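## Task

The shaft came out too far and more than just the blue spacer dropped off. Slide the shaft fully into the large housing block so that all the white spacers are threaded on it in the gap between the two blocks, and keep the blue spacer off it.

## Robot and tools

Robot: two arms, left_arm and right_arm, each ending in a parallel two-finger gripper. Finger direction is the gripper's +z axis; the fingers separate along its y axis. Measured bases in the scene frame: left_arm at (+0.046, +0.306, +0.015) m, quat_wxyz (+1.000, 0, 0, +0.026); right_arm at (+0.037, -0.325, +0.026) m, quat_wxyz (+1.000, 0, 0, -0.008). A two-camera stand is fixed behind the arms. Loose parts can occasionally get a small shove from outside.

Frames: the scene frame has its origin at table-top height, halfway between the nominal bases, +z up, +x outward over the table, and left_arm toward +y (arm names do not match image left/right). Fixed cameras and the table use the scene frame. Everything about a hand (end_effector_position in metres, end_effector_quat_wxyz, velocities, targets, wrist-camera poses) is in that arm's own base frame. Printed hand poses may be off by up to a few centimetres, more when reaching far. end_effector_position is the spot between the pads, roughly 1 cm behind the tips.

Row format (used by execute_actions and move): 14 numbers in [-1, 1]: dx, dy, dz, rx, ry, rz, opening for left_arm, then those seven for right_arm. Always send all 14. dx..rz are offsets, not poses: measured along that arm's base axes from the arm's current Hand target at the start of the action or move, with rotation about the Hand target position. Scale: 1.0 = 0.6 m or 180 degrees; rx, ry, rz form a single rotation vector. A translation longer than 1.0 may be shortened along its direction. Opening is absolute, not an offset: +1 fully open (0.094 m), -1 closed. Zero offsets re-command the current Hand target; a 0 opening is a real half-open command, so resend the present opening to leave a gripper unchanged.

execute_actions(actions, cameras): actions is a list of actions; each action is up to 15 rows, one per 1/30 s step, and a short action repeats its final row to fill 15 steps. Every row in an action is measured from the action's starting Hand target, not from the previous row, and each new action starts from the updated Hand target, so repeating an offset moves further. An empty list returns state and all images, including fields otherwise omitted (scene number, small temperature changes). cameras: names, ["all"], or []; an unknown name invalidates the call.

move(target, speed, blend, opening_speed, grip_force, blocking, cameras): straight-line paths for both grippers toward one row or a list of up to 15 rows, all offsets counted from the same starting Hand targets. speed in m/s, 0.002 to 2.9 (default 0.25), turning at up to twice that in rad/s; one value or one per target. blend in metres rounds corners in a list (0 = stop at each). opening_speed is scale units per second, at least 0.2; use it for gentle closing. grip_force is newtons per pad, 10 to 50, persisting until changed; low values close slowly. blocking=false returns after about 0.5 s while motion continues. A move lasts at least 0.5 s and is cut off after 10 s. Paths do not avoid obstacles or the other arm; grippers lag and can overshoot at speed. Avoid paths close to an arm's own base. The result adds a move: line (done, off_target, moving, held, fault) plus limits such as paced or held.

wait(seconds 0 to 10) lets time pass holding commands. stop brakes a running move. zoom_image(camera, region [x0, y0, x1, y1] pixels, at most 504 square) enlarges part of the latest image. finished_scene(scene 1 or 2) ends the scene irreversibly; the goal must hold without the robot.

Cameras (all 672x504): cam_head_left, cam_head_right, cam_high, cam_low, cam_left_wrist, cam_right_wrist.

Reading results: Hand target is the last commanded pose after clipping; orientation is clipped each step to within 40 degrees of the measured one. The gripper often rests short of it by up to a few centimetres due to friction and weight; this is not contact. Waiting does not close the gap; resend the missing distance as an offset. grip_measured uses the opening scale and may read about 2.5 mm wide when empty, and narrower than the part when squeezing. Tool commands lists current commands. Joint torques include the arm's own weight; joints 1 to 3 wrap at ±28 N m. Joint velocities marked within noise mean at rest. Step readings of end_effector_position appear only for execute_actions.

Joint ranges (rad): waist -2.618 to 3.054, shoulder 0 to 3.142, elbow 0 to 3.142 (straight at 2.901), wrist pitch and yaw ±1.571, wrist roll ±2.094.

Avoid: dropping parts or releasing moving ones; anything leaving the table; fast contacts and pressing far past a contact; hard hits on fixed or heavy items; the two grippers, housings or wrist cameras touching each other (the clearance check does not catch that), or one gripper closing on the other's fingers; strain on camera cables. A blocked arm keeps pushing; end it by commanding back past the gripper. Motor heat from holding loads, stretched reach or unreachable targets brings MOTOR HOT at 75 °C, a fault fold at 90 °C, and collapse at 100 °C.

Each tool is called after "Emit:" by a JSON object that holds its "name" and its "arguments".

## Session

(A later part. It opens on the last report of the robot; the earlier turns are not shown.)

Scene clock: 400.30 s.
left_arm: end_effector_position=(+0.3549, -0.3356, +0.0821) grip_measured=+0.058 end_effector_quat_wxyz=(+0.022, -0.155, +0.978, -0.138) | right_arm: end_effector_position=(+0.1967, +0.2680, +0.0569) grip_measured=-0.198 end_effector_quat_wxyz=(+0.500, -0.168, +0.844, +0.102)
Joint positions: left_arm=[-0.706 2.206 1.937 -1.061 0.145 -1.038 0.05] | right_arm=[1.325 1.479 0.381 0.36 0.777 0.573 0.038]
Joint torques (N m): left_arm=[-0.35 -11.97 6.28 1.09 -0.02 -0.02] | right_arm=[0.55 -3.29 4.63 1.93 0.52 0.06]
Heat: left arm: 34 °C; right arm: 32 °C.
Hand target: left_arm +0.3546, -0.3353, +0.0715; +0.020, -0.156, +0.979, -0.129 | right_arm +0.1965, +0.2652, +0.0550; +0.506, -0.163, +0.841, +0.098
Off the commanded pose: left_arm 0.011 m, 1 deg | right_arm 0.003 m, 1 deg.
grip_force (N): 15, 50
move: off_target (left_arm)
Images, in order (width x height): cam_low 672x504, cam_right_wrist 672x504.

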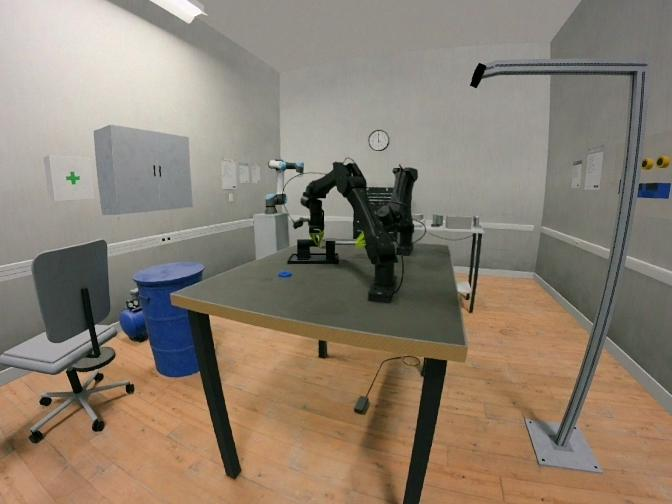

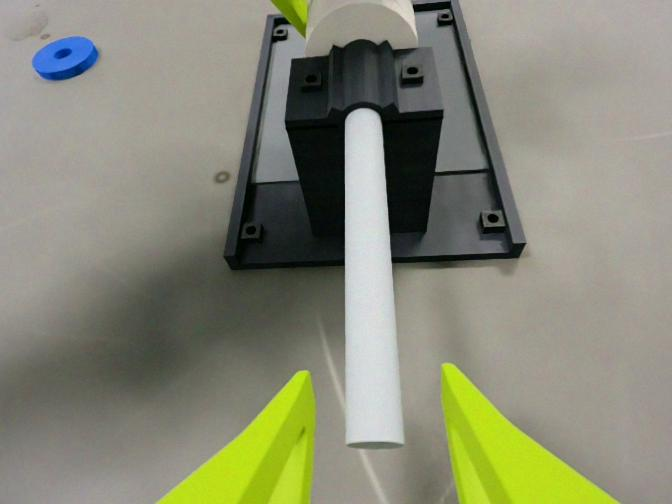

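Emit:
{"name": "move", "arguments": {"target": [0, 0, 0, 0, 0, 0, -0.05, -0.001, 0.0025, 0.004, 0, 0, 0, -0.45], "speed": 0.03, "cameras": ["cam_right_wrist"]}}

Emit:
{"name": "zoom_image", "arguments": {"camera": "cam_right_wrist", "region": [260, 340, 500, 504]}}

Scene clock: 409.33 s.
left_arm: end_effector_position=(+0.3549, -0.3356, +0.0821) grip_measured=+0.058 end_effector_quat_wxyz=(+0.022, -0.155, +0.978, -0.138) | right_arm: end_effector_position=(+0.1957, +0.2686, +0.0572) grip_measured=-0.448 end_effector_quat_wxyz=(+0.500, -0.168, +0.843, +0.103)
Joint positions: left_arm=[-0.706 2.206 1.937 -1.061 0.145 -1.038 0.05] | right_arm=[1.329 1.479 0.381 0.36 0.78 0.575 0.026]
Joint torques (N m): left_arm=[-0.34 -11.96 6.28 1.08 -0.02 -0.02] | right_arm=[0.55 -3.85 5.31 1.74 0.52 0.07]
Heat: left arm: 33 °C; right arm: 32 °C.
Hand target: left_arm +0.3546, -0.3353, +0.0715; +0.020, -0.156, +0.979, -0.129 | right_arm +0.1959, +0.2667, +0.0574; +0.506, -0.163, +0.841, +0.098
Off the commanded pose: left_arm 0.011 m, 1 deg | right_arm 0.002 m, 1 deg.
grip_force (N): 15, 50
move: off_target (left_arm)
Images, in order (width x height): cam_right_wrist 672x504.

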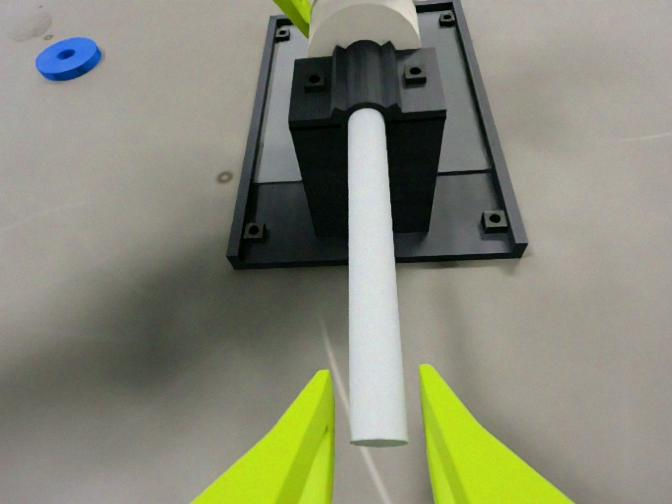

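Scaled by 2.100 from the camera's 672x504 image, which has a finer 960x720 frame.

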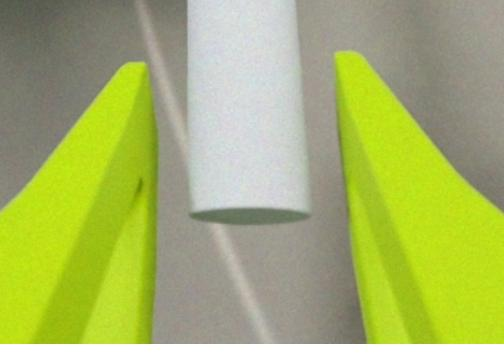

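Emit:
{"name": "move", "arguments": {"target": [0, 0, 0, 0, 0, 0, -0.05, 0, 0, 0, 0, 0, 0, -0.82], "speed": 0.03, "grip_force": [15, 40], "opening_speed": 0.3, "cameras": ["cam_right_wrist", "cam_low"]}}

Emit:
{"name": "zoom_image", "arguments": {"camera": "cam_right_wrist", "region": [260, 340, 500, 504]}}

Emit:
{"name": "zoom_image", "arguments": {"camera": "cam_low", "region": [290, 222, 370, 262]}}

Scene clock: 411.73 s.
left_arm: end_effector_position=(+0.3549, -0.3356, +0.0821) grip_measured=+0.058 end_effector_quat_wxyz=(+0.022, -0.155, +0.978, -0.138) | right_arm: end_effector_position=(+0.1960, +0.2682, +0.0574) grip_measured=-0.705 end_effector_quat_wxyz=(+0.501, -0.167, +0.843, +0.103)
Joint positions: left_arm=[-0.706 2.206 1.937 -1.061 0.145 -1.038 0.05] | right_arm=[1.329 1.479 0.381 0.36 0.783 0.578 0.014]
Joint torques (N m): left_arm=[-0.35 -11.99 6.28 1.09 -0.01 -0.02] | right_arm=[0.55 -3.82 5.35 1.74 0.49 0.04]
Heat: left arm: 33 °C; right arm: 32 °C.
Hand target: left_arm +0.3546, -0.3353, +0.0715; +0.020, -0.156, +0.979, -0.129 | right_arm +0.1959, +0.2668, +0.0574; +0.506, -0.163, +0.841, +0.098
Off the commanded pose: left_arm 0.011 m, 1 deg | right_arm 0.001 m, 1 deg.
grip_force (N): 15, 40
move: off_target (left_arm)
Images, in order (width x height): cam_low 672x504, cam_right_wrist 672x504.

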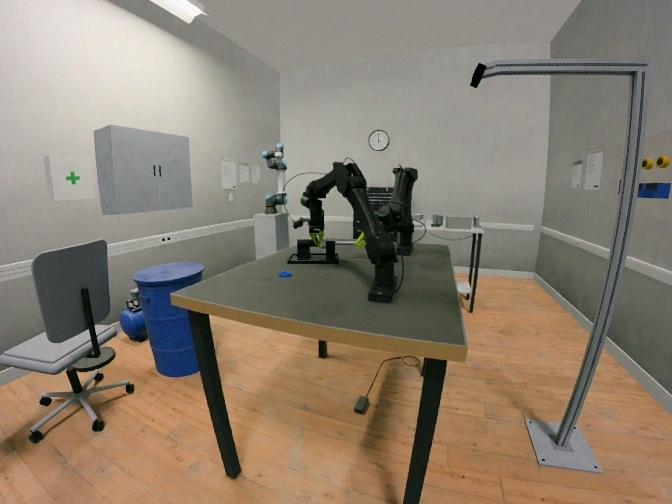

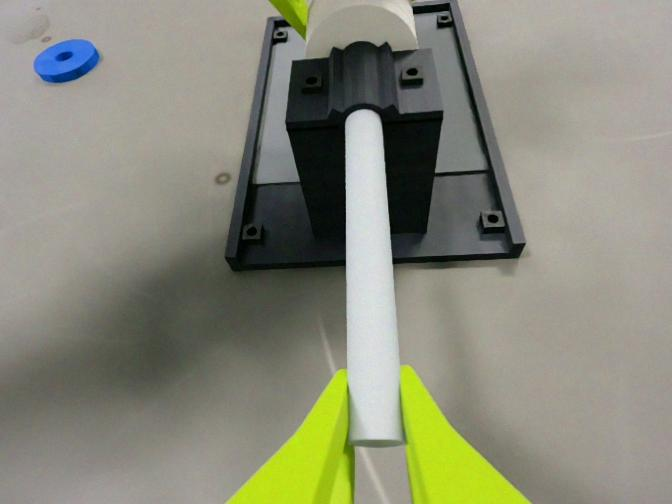

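Scaled by 2.100 from the camera's 672x504 image, which has a finer 960x720 frame.

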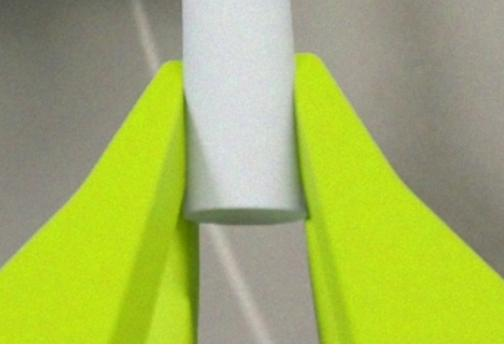

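Scaled by 6.300 from the camera's 672x504 image, which has a finer 960x720 frame.

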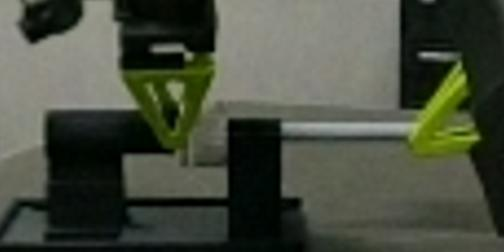

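Emit:
{"name": "move", "arguments": {"target": [0, 0, 0, 0, 0, 0, -0.05, 0.0093, 0.0038, 0, 0, 0, 0, -0.82], "speed": 0.03, "cameras": ["cam_right_wrist", "cam_left_wrist", "cam_low"]}}

Emit:
{"name": "zoom_image", "arguments": {"camera": "cam_left_wrist", "region": [280, 400, 480, 504]}}

Emit:
{"name": "zoom_image", "arguments": {"camera": "cam_low", "region": [290, 222, 370, 262]}}

Scene clock: 413.50 s.
left_arm: end_effector_position=(+0.3549, -0.3356, +0.0821) grip_measured=+0.058 end_effector_quat_wxyz=(+0.022, -0.155, +0.978, -0.138) | right_arm: end_effector_position=(+0.1982, +0.2666, +0.0571) grip_measured=-0.705 end_effector_quat_wxyz=(+0.503, -0.166, +0.843, +0.098)
Joint positions: left_arm=[-0.706 2.206 1.937 -1.061 0.145 -1.038 0.05] | right_arm=[1.323 1.483 0.381 0.363 0.788 0.572 0.014]
Joint torques (N m): left_arm=[-0.35 -11.96 6.28 1.09 -0.02 -0.02] | right_arm=[-0.66 -2.81 6 1.93 0.28 -0.11]
Heat: left arm: 33 °C; right arm: 32 °C.
Hand target: left_arm +0.3546, -0.3353, +0.0715; +0.020, -0.156, +0.979, -0.129 | right_arm +0.2015, +0.2690, +0.0575; +0.506, -0.163, +0.841, +0.098
Off the commanded pose: left_arm 0.011 m, 1 deg | right_arm 0.004 m, 0 deg.
grip_force (N): 15, 40
move: off_target (left_arm)
Images, in order (width x height): cam_low 672x504, cam_left_wrist 672x504, cam_right_wrist 672x504.

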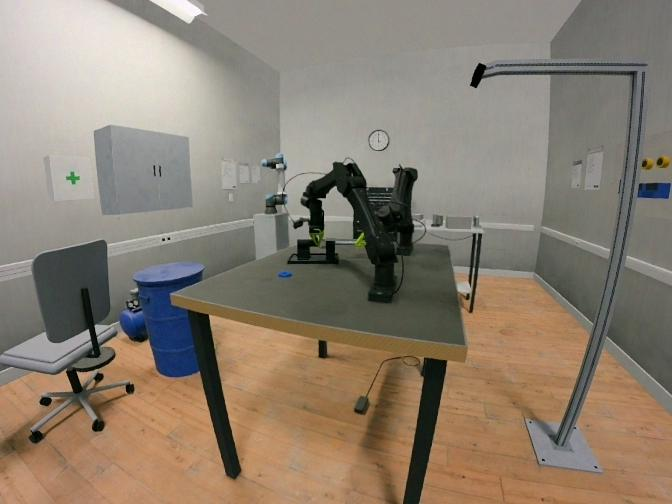

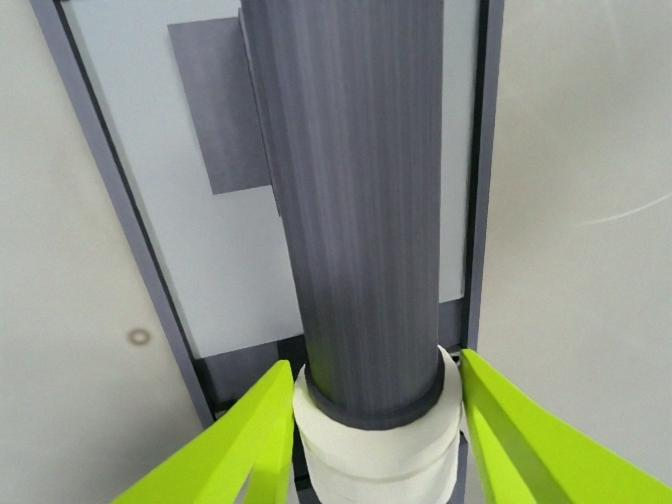

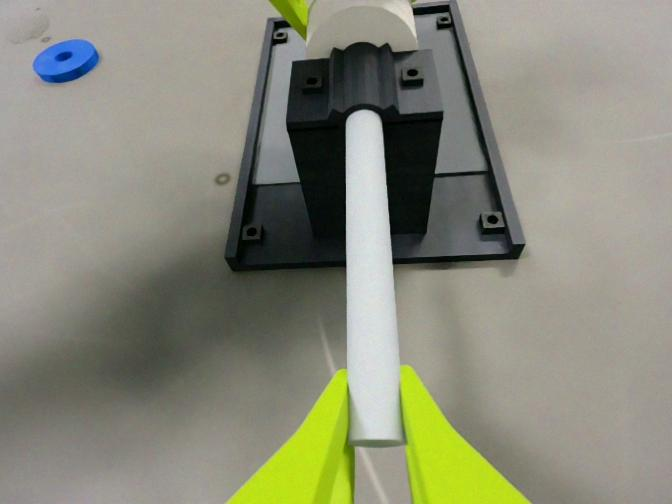

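Scaled by 2.520 from the camera's 672x504 image, which has a finer 960x720 frame.

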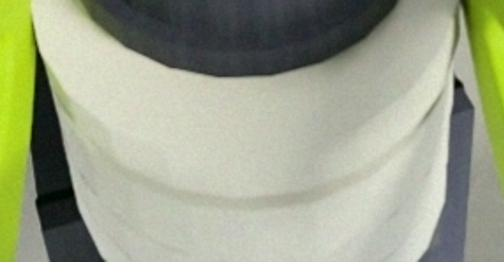

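Scaled by 6.300 from the camera's 672x504 image, which has a finer 960x720 frame.

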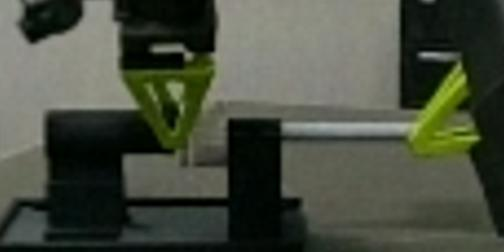

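Emit:
{"name": "move", "arguments": {"target": [0, 0, 0, 0, 0, 0, -0.05, 0.0093, 0.0038, 0, 0, 0, 0, -0.82], "speed": 0.03, "cameras": ["cam_right_wrist", "cam_left_wrist"]}}

Emit:
{"name": "zoom_image", "arguments": {"camera": "cam_left_wrist", "region": [280, 400, 480, 504]}}

Emit:
{"name": "zoom_image", "arguments": {"camera": "cam_right_wrist", "region": [270, 0, 480, 150]}}

Scene clock: 415.40 s.
left_arm: end_effector_position=(+0.3549, -0.3356, +0.0821) grip_measured=+0.058 end_effector_quat_wxyz=(+0.022, -0.155, +0.978, -0.138) | right_arm: end_effector_position=(+0.1985, +0.2666, +0.0572) grip_measured=-0.705 end_effector_quat_wxyz=(+0.504, -0.170, +0.842, +0.095)
Joint positions: left_arm=[-0.706 2.206 1.937 -1.061 0.145 -1.038 0.05] | right_arm=[1.322 1.484 0.381 0.365 0.788 0.561 0.014]
Joint torques (N m): left_arm=[-0.35 -11.97 6.28 1.09 -0.02 -0.02] | right_arm=[-2.22 -1.7 6.71 2.1 0.12 -0.2]
Heat: left arm: 33 °C; right arm: 32 °C.
Hand target: left_arm +0.3546, -0.3353, +0.0715; +0.020, -0.156, +0.979, -0.129 | right_arm +0.2070, +0.2713, +0.0575; +0.506, -0.163, +0.841, +0.098
Off the commanded pose: left_arm 0.011 m, 1 deg | right_arm 0.010 m, 1 deg.
grip_force (N): 15, 40
move: off_target (left_arm)
Images, in order (width x height): cam_left_wrist 672x504, cam_right_wrist 672x504.

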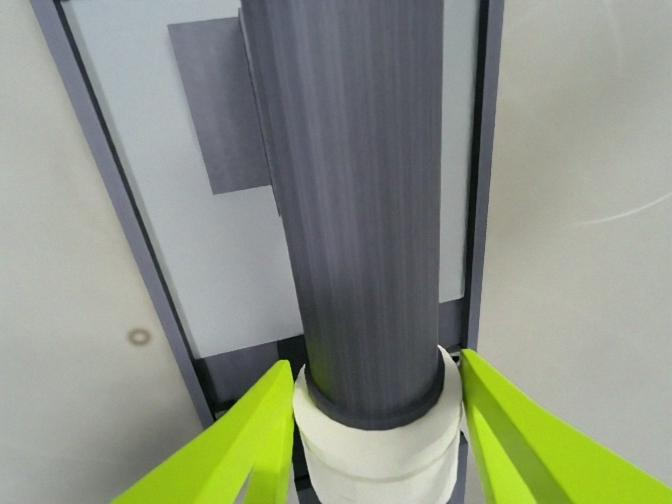

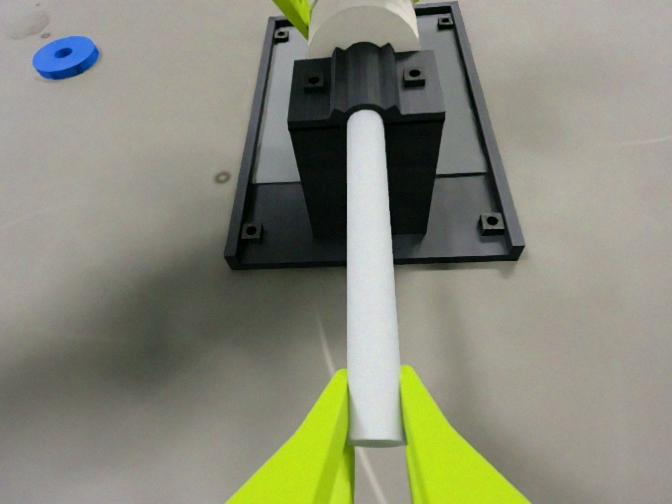

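Scaled by 2.520 from the camera's 672x504 image, which has a finer 960x720 frame.

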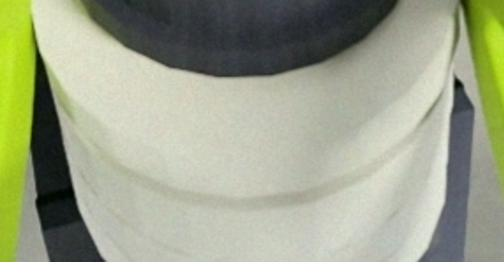

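Scaled by 2.400 from the camera's 672x504 image, which has a finer 960x720 frame.

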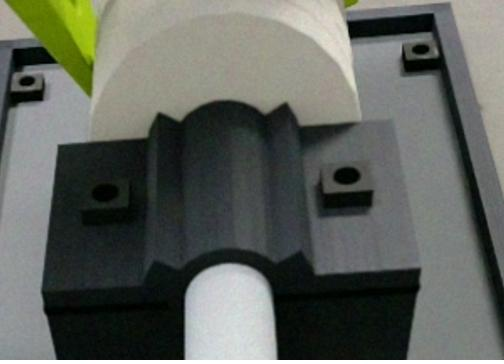

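Emit:
{"name": "move", "arguments": {"target": [0, 0, 0, 0, 0, 0, -0.05, 0.0077, 0.0031, 0, 0, 0, 0, -0.82], "speed": 0.02, "cameras": ["cam_right_wrist"]}}

Scene clock: 416.73 s.
left_arm: end_effector_position=(+0.3549, -0.3356, +0.0821) grip_measured=+0.058 end_effector_quat_wxyz=(+0.022, -0.155, +0.978, -0.138) | right_arm: end_effector_position=(+0.1988, +0.2667, +0.0571) grip_measured=-0.705 end_effector_quat_wxyz=(+0.504, -0.173, +0.841, +0.093)
Joint positions: left_arm=[-0.706 2.206 1.937 -1.061 0.145 -1.038 0.05] | right_arm=[1.321 1.485 0.381 0.367 0.788 0.552 0.014]
Joint torques (N m): left_arm=[-0.34 -11.96 6.28 1.08 -0.01 -0.02] | right_arm=[-3.41 -0.98 7.31 2.21 0 -0.28]
Heat: left arm: 33 °C; right arm: 33 °C.
Hand target: left_arm +0.3546, -0.3353, +0.0715; +0.020, -0.156, +0.979, -0.129 | right_arm +0.2116, +0.2732, +0.0575; +0.506, -0.163, +0.841, +0.099
Off the commanded pose: left_arm 0.011 m, 1 deg | right_arm 0.014 m, 1 deg.
grip_force (N): 15, 40
move: off_target (left_arm, right_arm)
Images, in order (width x height): cam_right_wrist 672x504.

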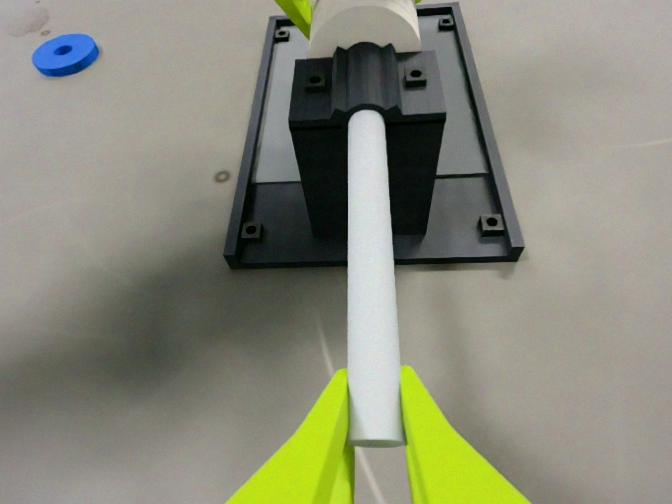

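Emit:
{"name": "move", "arguments": {"target": [0, 0, 0, 0, 0, 0, -0.05, 0.0077, 0.0031, 0, 0, 0, 0, -0.82], "speed": 0.02, "cameras": ["cam_right_wrist"]}}

Scene clock: 418.60 s.
left_arm: end_effector_position=(+0.3549, -0.3356, +0.0821) grip_measured=+0.058 end_effector_quat_wxyz=(+0.022, -0.155, +0.978, -0.138) | right_arm: end_effector_position=(+0.1991, +0.2665, +0.0572) grip_measured=-0.705 end_effector_quat_wxyz=(+0.505, -0.176, +0.840, +0.091)
Joint positions: left_arm=[-0.706 2.206 1.937 -1.061 0.145 -1.038 0.05] | right_arm=[1.32 1.485 0.381 0.368 0.788 0.543 0.014]
Joint torques (N m): left_arm=[-0.35 -11.97 6.28 1.08 -0.02 -0.02] | right_arm=[-4.57 -0.25 7.9 2.32 -0.12 -0.35]
Heat: left arm: 33 °C; right arm: 33 °C.
Hand target: left_arm +0.3546, -0.3353, +0.0715; +0.020, -0.156, +0.979, -0.129 | right_arm +0.2163, +0.2750, +0.0576; +0.506, -0.163, +0.841, +0.099
Off the commanded pose: left_arm 0.011 m, 1 deg | right_arm 0.019 m, 2 deg.
grip_force (N): 15, 40
move: off_target (left_arm, right_arm)
Images, in order (width x height): cam_right_wrist 672x504.

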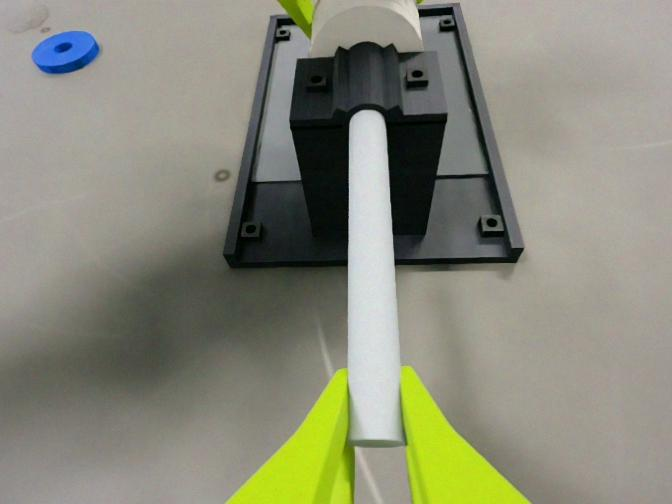

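Emit:
{"name": "move", "arguments": {"target": [[0, 0, 0, 0, 0, 0, -0.05, -0.0019, 0.0046, 0, 0, 0, 0, -0.82], [0, 0, 0, 0, 0, 0, -0.05, 0.0, 0.0, 0, 0, 0, 0, -0.82]], "speed": 0.02, "cameras": ["cam_right_wrist", "cam_left_wrist"]}}

Scene clock: 421.83 s.
left_arm: end_effector_position=(+0.3549, -0.3356, +0.0821) grip_measured=+0.058 end_effector_quat_wxyz=(+0.022, -0.155, +0.978, -0.138) | right_arm: end_effector_position=(+0.1991, +0.2666, +0.0567) grip_measured=-0.705 end_effector_quat_wxyz=(+0.505, -0.176, +0.840, +0.091)
Joint positions: left_arm=[-0.706 2.206 1.937 -1.061 0.145 -1.038 0.05] | right_arm=[1.32 1.488 0.381 0.37 0.788 0.543 0.014]
Joint torques (N m): left_arm=[-0.34 -11.97 6.28 1.09 -0.01 -0.02] | right_arm=[-4.57 -0.47 7.88 2.3 -0.12 -0.33]
Heat: left arm: 33 °C; right arm: 33 °C.
Hand target: left_arm +0.3546, -0.3353, +0.0715; +0.020, -0.156, +0.979, -0.129 | right_arm +0.2163, +0.2750, +0.0575; +0.506, -0.163, +0.841, +0.098
Off the commanded pose: left_arm 0.011 m, 1 deg | right_arm 0.019 m, 2 deg.
grip_force (N): 15, 40
move: off_target (left_arm, right_arm)
Images, in order (width x height): cam_left_wrist 672x504, cam_right_wrist 672x504.

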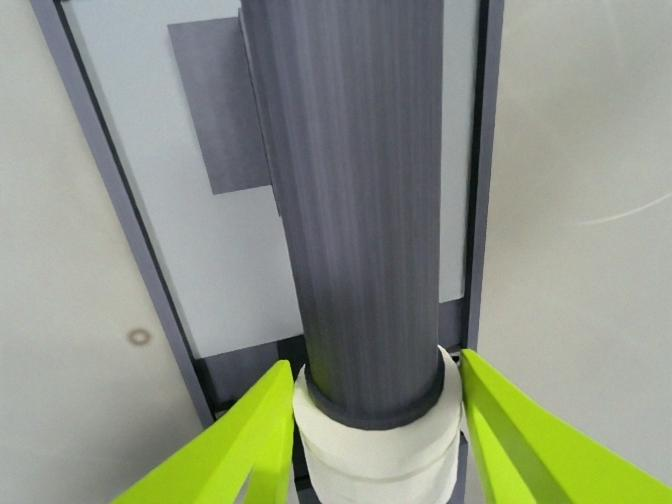

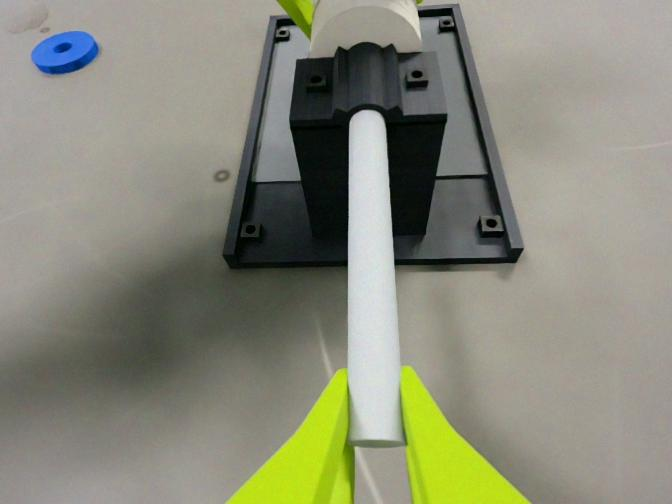

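Emit:
{"name": "move", "arguments": {"target": [0, 0, 0, 0, 0, 0, -0.05, 0, 0, 0.0083, 0, 0, 0, -0.82], "speed": 0.02, "cameras": []}}

Scene clock: 426.00 s.
left_arm: end_effector_position=(+0.3549, -0.3356, +0.0821) grip_measured=+0.058 end_effector_quat_wxyz=(+0.022, -0.155, +0.978, -0.138) | right_arm: end_effector_position=(+0.1991, +0.2666, +0.0570) grip_measured=-0.705 end_effector_quat_wxyz=(+0.505, -0.177, +0.840, +0.091)
Joint positions: left_arm=[-0.706 2.206 1.937 -1.061 0.145 -1.038 0.05] | right_arm=[1.32 1.486 0.381 0.368 0.788 0.541 0.014]
Joint torques (N m): left_arm=[-0.34 -11.97 6.27 1.09 -0.01 -0.02] | right_arm=[-4.6 -2.33 8.54 2.01 -0.12 -0.34]
Heat: left arm: 33 °C; right arm: 33 °C.
Hand target: left_arm +0.3546, -0.3353, +0.0715; +0.020, -0.156, +0.979, -0.129 | right_arm +0.2163, +0.2750, +0.0625; +0.506, -0.163, +0.841, +0.098
Off the commanded pose: left_arm 0.011 m, 1 deg | right_arm 0.020 m, 2 deg.
grip_force (N): 15, 40
move: off_target (left_arm, right_arm)
No camera images: "cameras" was empty.

Emit:
{"name": "move", "arguments": {"target": [0, 0, 0, 0, 0, 0, -0.05, 0, 0, 0.01, 0, 0, 0, -0.82], "speed": 0.02, "cameras": []}}

Scene clock: 427.30 s.
left_arm: end_effector_position=(+0.3549, -0.3356, +0.0821) grip_measured=+0.058 end_effector_quat_wxyz=(+0.022, -0.155, +0.978, -0.138) | right_arm: end_effector_position=(+0.1991, +0.2661, +0.0571) grip_measured=-0.705 end_effector_quat_wxyz=(+0.500, -0.179, +0.842, +0.093)
Joint positions: left_arm=[-0.706 2.206 1.937 -1.061 0.145 -1.038 0.05] | right_arm=[1.312 1.473 0.381 0.354 0.77 0.538 0.014]
Joint torques (N m): left_arm=[-0.34 -11.96 6.27 1.09 -0.01 -0.02] | right_arm=[-4.01 -3.49 9.47 1.78 0.05 -0.31]
Heat: left arm: 33 °C; right arm: 33 °C.
Hand target: left_arm +0.3546, -0.3353, +0.0715; +0.020, -0.156, +0.979, -0.129 | right_arm +0.2163, +0.2750, +0.0684; +0.506, -0.163, +0.841, +0.098
Off the commanded pose: left_arm 0.011 m, 1 deg | right_arm 0.022 m, 2 deg.
grip_force (N): 15, 40
move: off_target (left_arm, right_arm)
No camera images: "cameras" was empty.

Emit:
{"name": "move", "arguments": {"target": [0, 0, 0, 0, 0, 0, -0.05, 0.0093, 0.0038, 0.0058, 0, 0, 0, -0.82], "speed": 0.02, "cameras": []}}

Scene clock: 431.07 s.
left_arm: end_effector_position=(+0.3549, -0.3356, +0.0821) grip_measured=+0.058 end_effector_quat_wxyz=(+0.022, -0.155, +0.978, -0.138) | right_arm: end_effector_position=(+0.1994, +0.2663, +0.0573) grip_measured=-0.705 end_effector_quat_wxyz=(+0.493, -0.188, +0.845, +0.089)
Joint positions: left_arm=[-0.706 2.206 1.937 -1.061 0.145 -1.038 0.05] | right_arm=[1.304 1.462 0.393 0.317 0.752 0.528 0.014]
Joint torques (N m): left_arm=[-0.34 -11.97 6.3 1.08 -0.01 -0.02] | right_arm=[-4.78 -2.86 9.83 2.07 0.09 -0.36]
Heat: left arm: 33 °C; right arm: 33 °C.
Hand target: left_arm +0.3546, -0.3353, +0.0715; +0.020, -0.156, +0.979, -0.129 | right_arm +0.2218, +0.2774, +0.0720; +0.506, -0.163, +0.841, +0.099
Off the commanded pose: left_arm 0.011 m, 1 deg | right_arm 0.029 m, 3 deg.
grip_force (N): 15, 40
move: off_target (left_arm, right_arm)
No camera images: "cameras" was empty.

Emit:
{"name": "wait", "arguments": {"seconds": 0.1, "cameras": ["cam_right_wrist", "cam_left_wrist", "cam_low", "cam_high"]}}

Emit:
{"name": "zoom_image", "arguments": {"camera": "cam_left_wrist", "region": [280, 400, 480, 504]}}

Emit:
{"name": "zoom_image", "arguments": {"camera": "cam_low", "region": [290, 222, 370, 262]}}

Emit:
{"name": "zoom_image", "arguments": {"camera": "cam_high", "region": [270, 220, 390, 360]}}

Scene clock: 432.13 s.
left_arm: end_effector_position=(+0.3549, -0.3356, +0.0821) grip_measured=+0.058 end_effector_quat_wxyz=(+0.022, -0.155, +0.978, -0.138) | right_arm: end_effector_position=(+0.1994, +0.2663, +0.0573) grip_measured=-0.705 end_effector_quat_wxyz=(+0.493, -0.188, +0.845, +0.089)
Joint positions: left_arm=[-0.706 2.206 1.937 -1.061 0.145 -1.038 0.05] | right_arm=[1.304 1.462 0.393 0.317 0.752 0.528 0.014]
Joint torques (N m): left_arm=[-0.34 -11.96 6.28 1.09 -0.01 -0.02] | right_arm=[-4.78 -2.85 9.84 2.06 0.09 -0.36]
Heat: left arm: 33 °C; right arm: 33 °C.
Hand target: left_arm +0.3546, -0.3353, +0.0715; +0.020, -0.156, +0.979, -0.129 | right_arm +0.2218, +0.2774, +0.0720; +0.506, -0.163, +0.841, +0.099
Tool commands: left_gripper/opening=-0.05 right_gripper/opening=-0.82
Off the commanded pose: left_arm 0.011 m, 1 deg | right_arm 0.029 m, 3 deg.
grip_force (N): 15, 40
wait: 0.10 s; at rest from the start
Images, in order (width x height): cam_high 672x504, cam_low 672x504, cam_left_wrist 672x504, cam_right_wrist 672x504.

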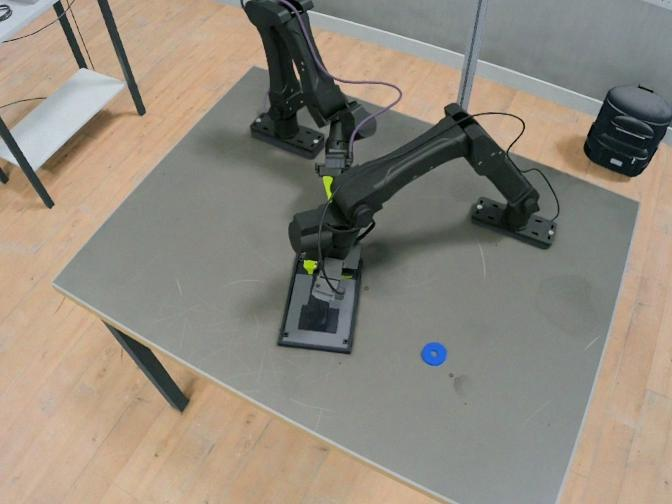

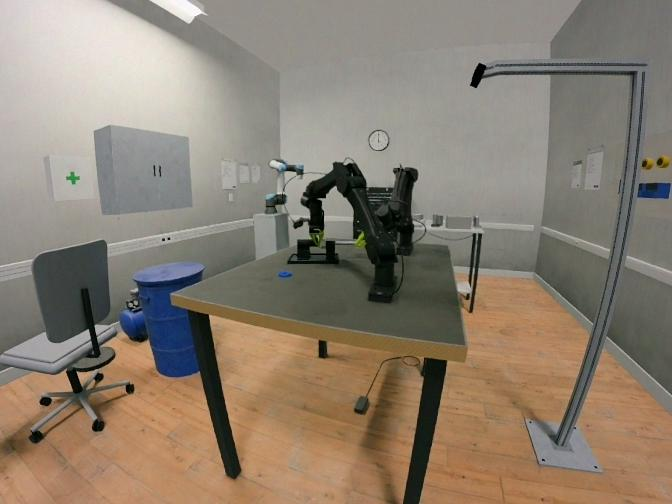

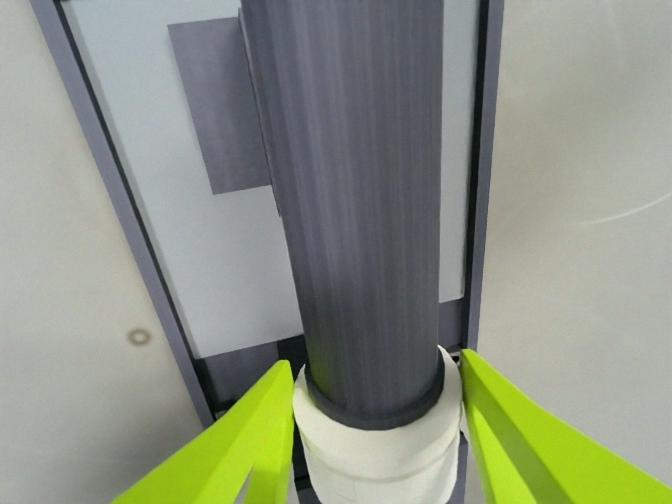

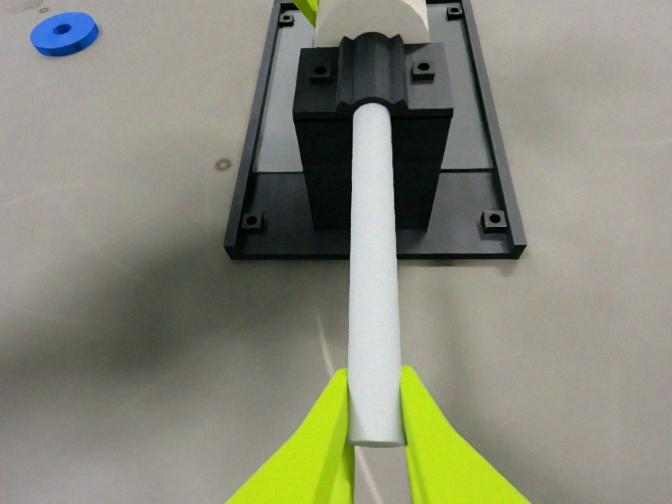

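Scaled by 2.520 from the camera's 672x504 image, which has a finer 960x720 frame.

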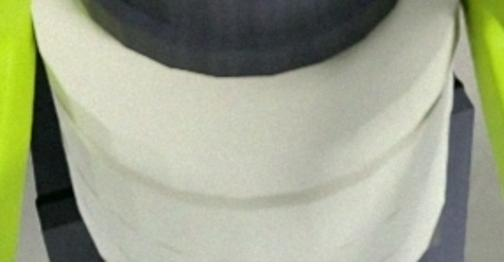

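Scaled by 6.300 from the camera's 672x504 image, which has a finer 960x720 frame.

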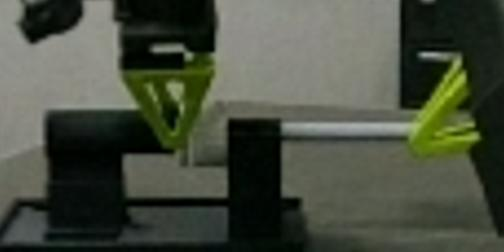

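Scaled by 3.600 from the camera's 672x504 image, which has a finer 960x720 frame.

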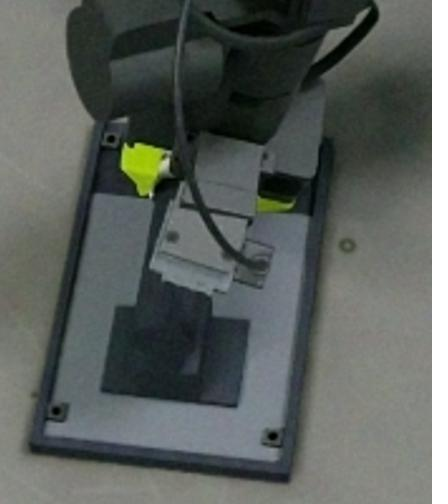

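Emit:
{"name": "move", "arguments": {"target": [[0, 0, 0, 0, 0, 0, -0.05, -0.0185, -0.0075, -0.0083, 0, 0, 0, -0.82], [0, 0, 0, 0, 0, 0, -0.05, -0.0185, -0.0075, -0.0083, 0.03, 0.012, 0, -0.82], [0, 0, 0, 0, 0, 0, -0.05, -0.0185, -0.0075, -0.0083, -0.03, -0.012, 0, -0.82], [0, 0, 0, 0, 0, 0, -0.05, -0.0185, -0.0075, -0.0083, 0, 0, 0, -0.82]], "speed": [0.03, 0.08, 0.08, 0.08], "cameras": ["cam_right_wrist"]}}

Scene clock: 439.70 s.
left_arm: end_effector_position=(+0.3559, -0.3356, +0.0822) grip_measured=+0.058 end_effector_quat_wxyz=(+0.024, -0.155, +0.978, -0.138) | right_arm: end_effector_position=(+0.2075, +0.2695, +0.0582) grip_measured=-0.705 end_effector_quat_wxyz=(+0.497, -0.180, +0.845, +0.078)
Joint positions: left_arm=[-0.706 2.206 1.937 -1.058 0.141 -1.038 0.05] | right_arm=[1.288 1.498 0.427 0.316 0.765 0.524 0.014]
Joint torques (N m): left_arm=[-0.35 -11.97 6.3 1.06 0.01 -0.02] | right_arm=[-0.72 -6.34 5.24 2.09 0.24 0.05]
Heat: left arm: 33 °C; right arm: 33 °C.
Hand target: left_arm +0.3546, -0.3353, +0.0714; +0.020, -0.156, +0.979, -0.129 | right_arm +0.2108, +0.2728, +0.0671; +0.506, -0.163, +0.841, +0.099
Off the commanded pose: left_arm 0.011 m, 1 deg | right_arm 0.010 m, 3 deg.
grip_force (N): 15, 40
move: off_target (left_arm, right_arm)
Images, in order (width x height): cam_right_wrist 672x504.

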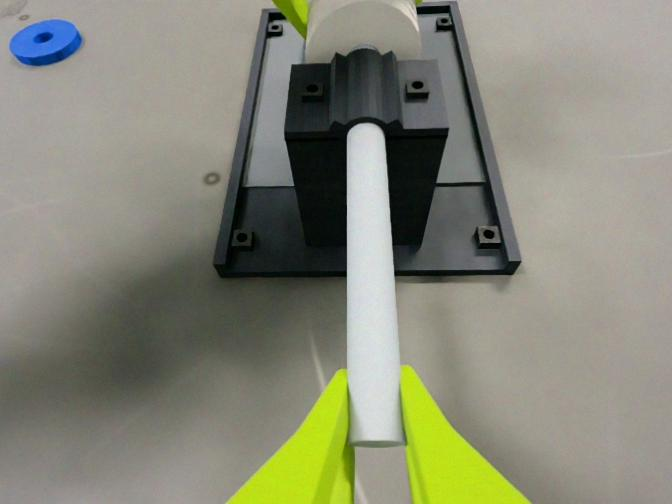

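Emit:
{"name": "wait", "arguments": {"seconds": 0.1, "cameras": ["cam_right_wrist", "cam_left_wrist", "cam_low"]}}

Emit:
{"name": "zoom_image", "arguments": {"camera": "cam_left_wrist", "region": [260, 340, 480, 504]}}

Emit:
{"name": "zoom_image", "arguments": {"camera": "cam_right_wrist", "region": [270, 0, 470, 140]}}

Emit:
{"name": "zoom_image", "arguments": {"camera": "cam_low", "region": [290, 222, 370, 262]}}

Scene clock: 440.57 s.
left_arm: end_effector_position=(+0.3559, -0.3356, +0.0822) grip_measured=+0.058 end_effector_quat_wxyz=(+0.024, -0.155, +0.978, -0.138) | right_arm: end_effector_position=(+0.2075, +0.2696, +0.0582) grip_measured=-0.705 end_effector_quat_wxyz=(+0.497, -0.180, +0.846, +0.078)
Joint positions: left_arm=[-0.706 2.206 1.937 -1.058 0.141 -1.038 0.05] | right_arm=[1.288 1.498 0.427 0.316 0.765 0.524 0.014]
Joint torques (N m): left_arm=[-0.34 -11.97 6.3 1.05 0.01 -0.02] | right_arm=[-0.69 -6.32 5.24 2.1 0.23 0.05]
Motor temperatures (°C): left_arm=[25 32 33 33 24 23 28] | right_arm=[25 25 31 34 24 25 25]
Heat: left arm: 33 °C; right arm: 34 °C.
Hand target: left_arm +0.3546, -0.3353, +0.0714; +0.020, -0.156, +0.979, -0.129 | right_arm +0.2107, +0.2729, +0.0670; +0.506, -0.163, +0.841, +0.099
Tool commands: left_gripper/opening=-0.05 right_gripper/opening=-0.82
Off the commanded pose: left_arm 0.011 m, 1 deg | right_arm 0.010 m, 3 deg.
grip_force (N): 15, 40
wait: 0.10 s; at rest from the start
Images, in order (width x height): cam_low 672x504, cam_left_wrist 672x504, cam_right_wrist 672x504.

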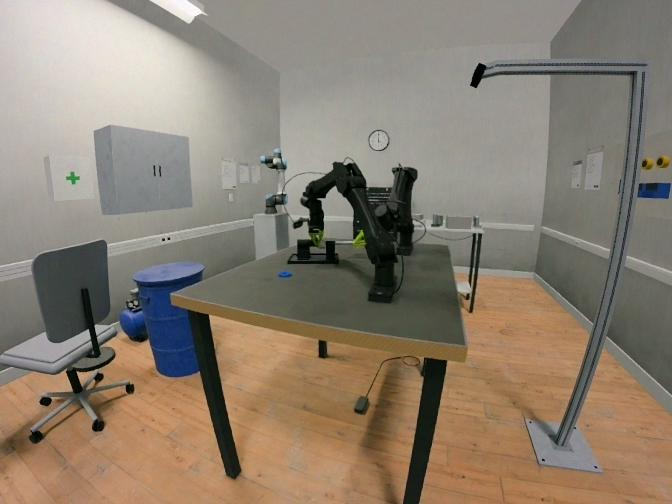

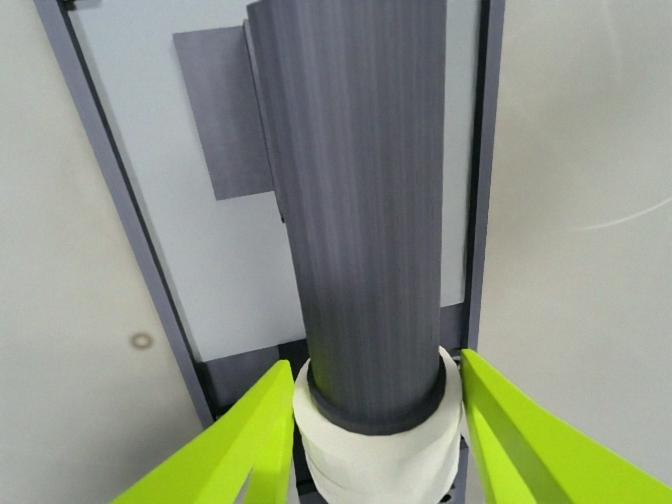

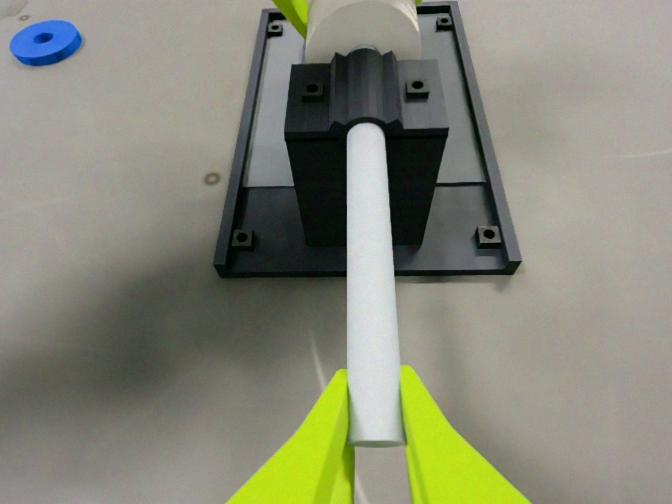

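Scaled by 2.291 from the camera's 672x504 image, which has a finer 960x720 frame.

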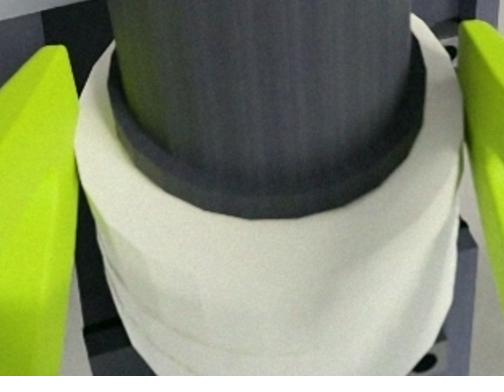

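Scaled by 2.520 from the camera's 672x504 image, which has a finer 960x720 frame.

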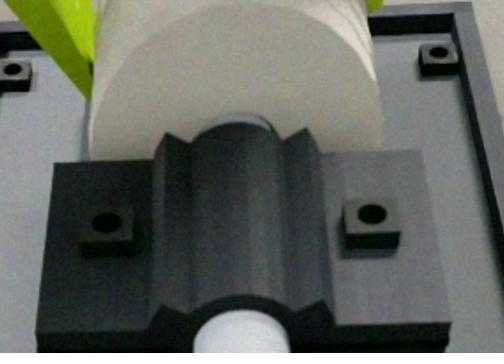

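Scaled by 6.300 from the camera's 672x504 image, which has a finer 960x720 frame.

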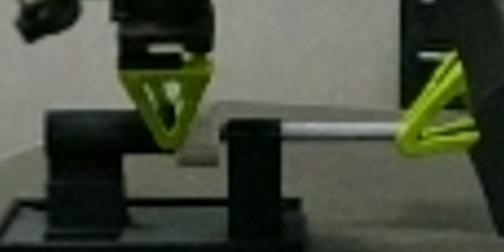

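Emit:
{"name": "move", "arguments": {"target": [[0, 0, 0, 0, 0, 0, -0.05, 0.0062, 0.0025, -0.0083, 0.03, 0.012, 0, -0.82], [0, 0, 0, 0, 0, 0, -0.05, 0.0093, 0.0038, -0.0083, -0.03, -0.012, 0, -0.82], [0, 0, 0, 0, 0, 0, -0.05, 0.0093, 0.0038, -0.0083, 0, 0, 0, -0.82]], "speed": [0.08, 0.08, 0.08], "cameras": ["cam_right_wrist", "cam_left_wrist"]}}

Emit:
{"name": "zoom_image", "arguments": {"camera": "cam_left_wrist", "region": [260, 340, 480, 504]}}

Emit:
{"name": "zoom_image", "arguments": {"camera": "cam_right_wrist", "region": [270, 0, 470, 140]}}

Scene clock: 446.17 s.
left_arm: end_effector_position=(+0.3561, -0.3357, +0.0823) grip_measured=+0.058 end_effector_quat_wxyz=(+0.024, -0.155, +0.978, -0.138) | right_arm: end_effector_position=(+0.2120, +0.2714, +0.0574) grip_measured=-0.705 end_effector_quat_wxyz=(+0.505, -0.180, +0.841, +0.074)
Joint positions: left_arm=[-0.706 2.206 1.937 -1.057 0.141 -1.038 0.05] | right_arm=[1.28 1.529 0.429 0.363 0.776 0.501 0.014]
Joint torques (N m): left_arm=[-0.34 -11.97 6.28 1.06 0.01 -0.02] | right_arm=[-1.65 -5.7 5.19 2.13 -0.03 0.08]
Heat: left arm: 33 °C; right arm: 34 °C.
Hand target: left_arm +0.3546, -0.3353, +0.0715; +0.020, -0.156, +0.979, -0.129 | right_arm +0.2163, +0.2751, +0.0620; +0.506, -0.163, +0.841, +0.098
Off the commanded pose: left_arm 0.011 m, 1 deg | right_arm 0.007 m, 3 deg.
grip_force (N): 15, 40
move: off_target (left_arm, right_arm)
Images, in order (width x height): cam_left_wrist 672x504, cam_right_wrist 672x504.

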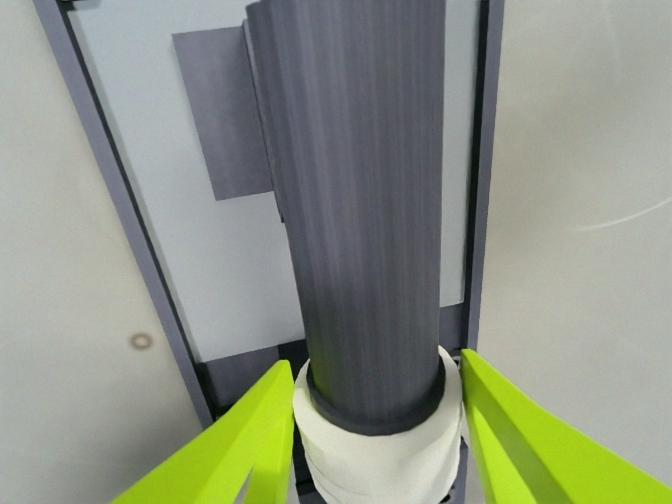

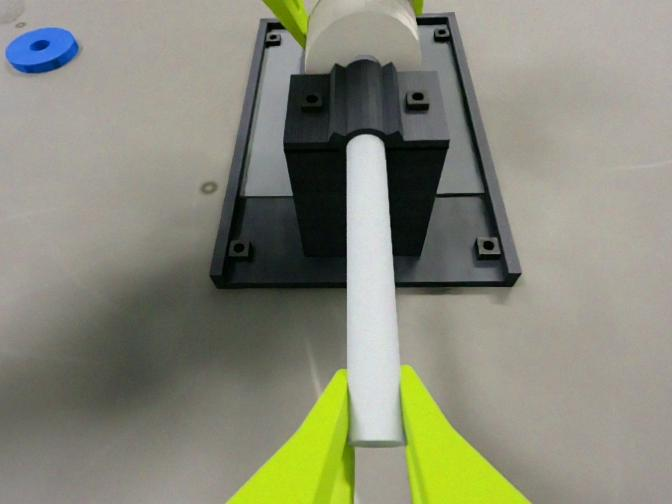

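Scaled by 2.291 from the camera's 672x504 image, which has a finer 960x720 frame.

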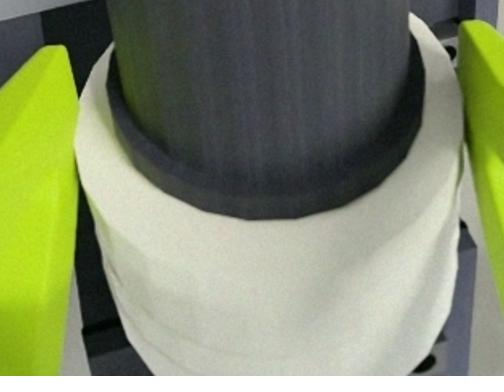

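Scaled by 2.520 from the camera's 672x504 image, which has a finer 960x720 frame.

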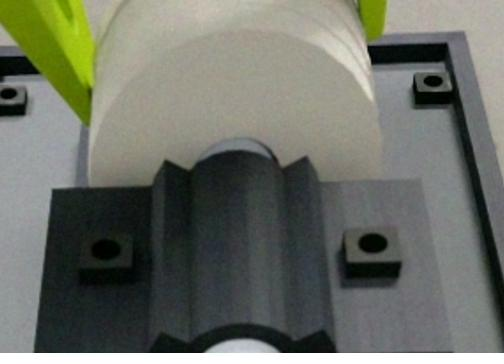

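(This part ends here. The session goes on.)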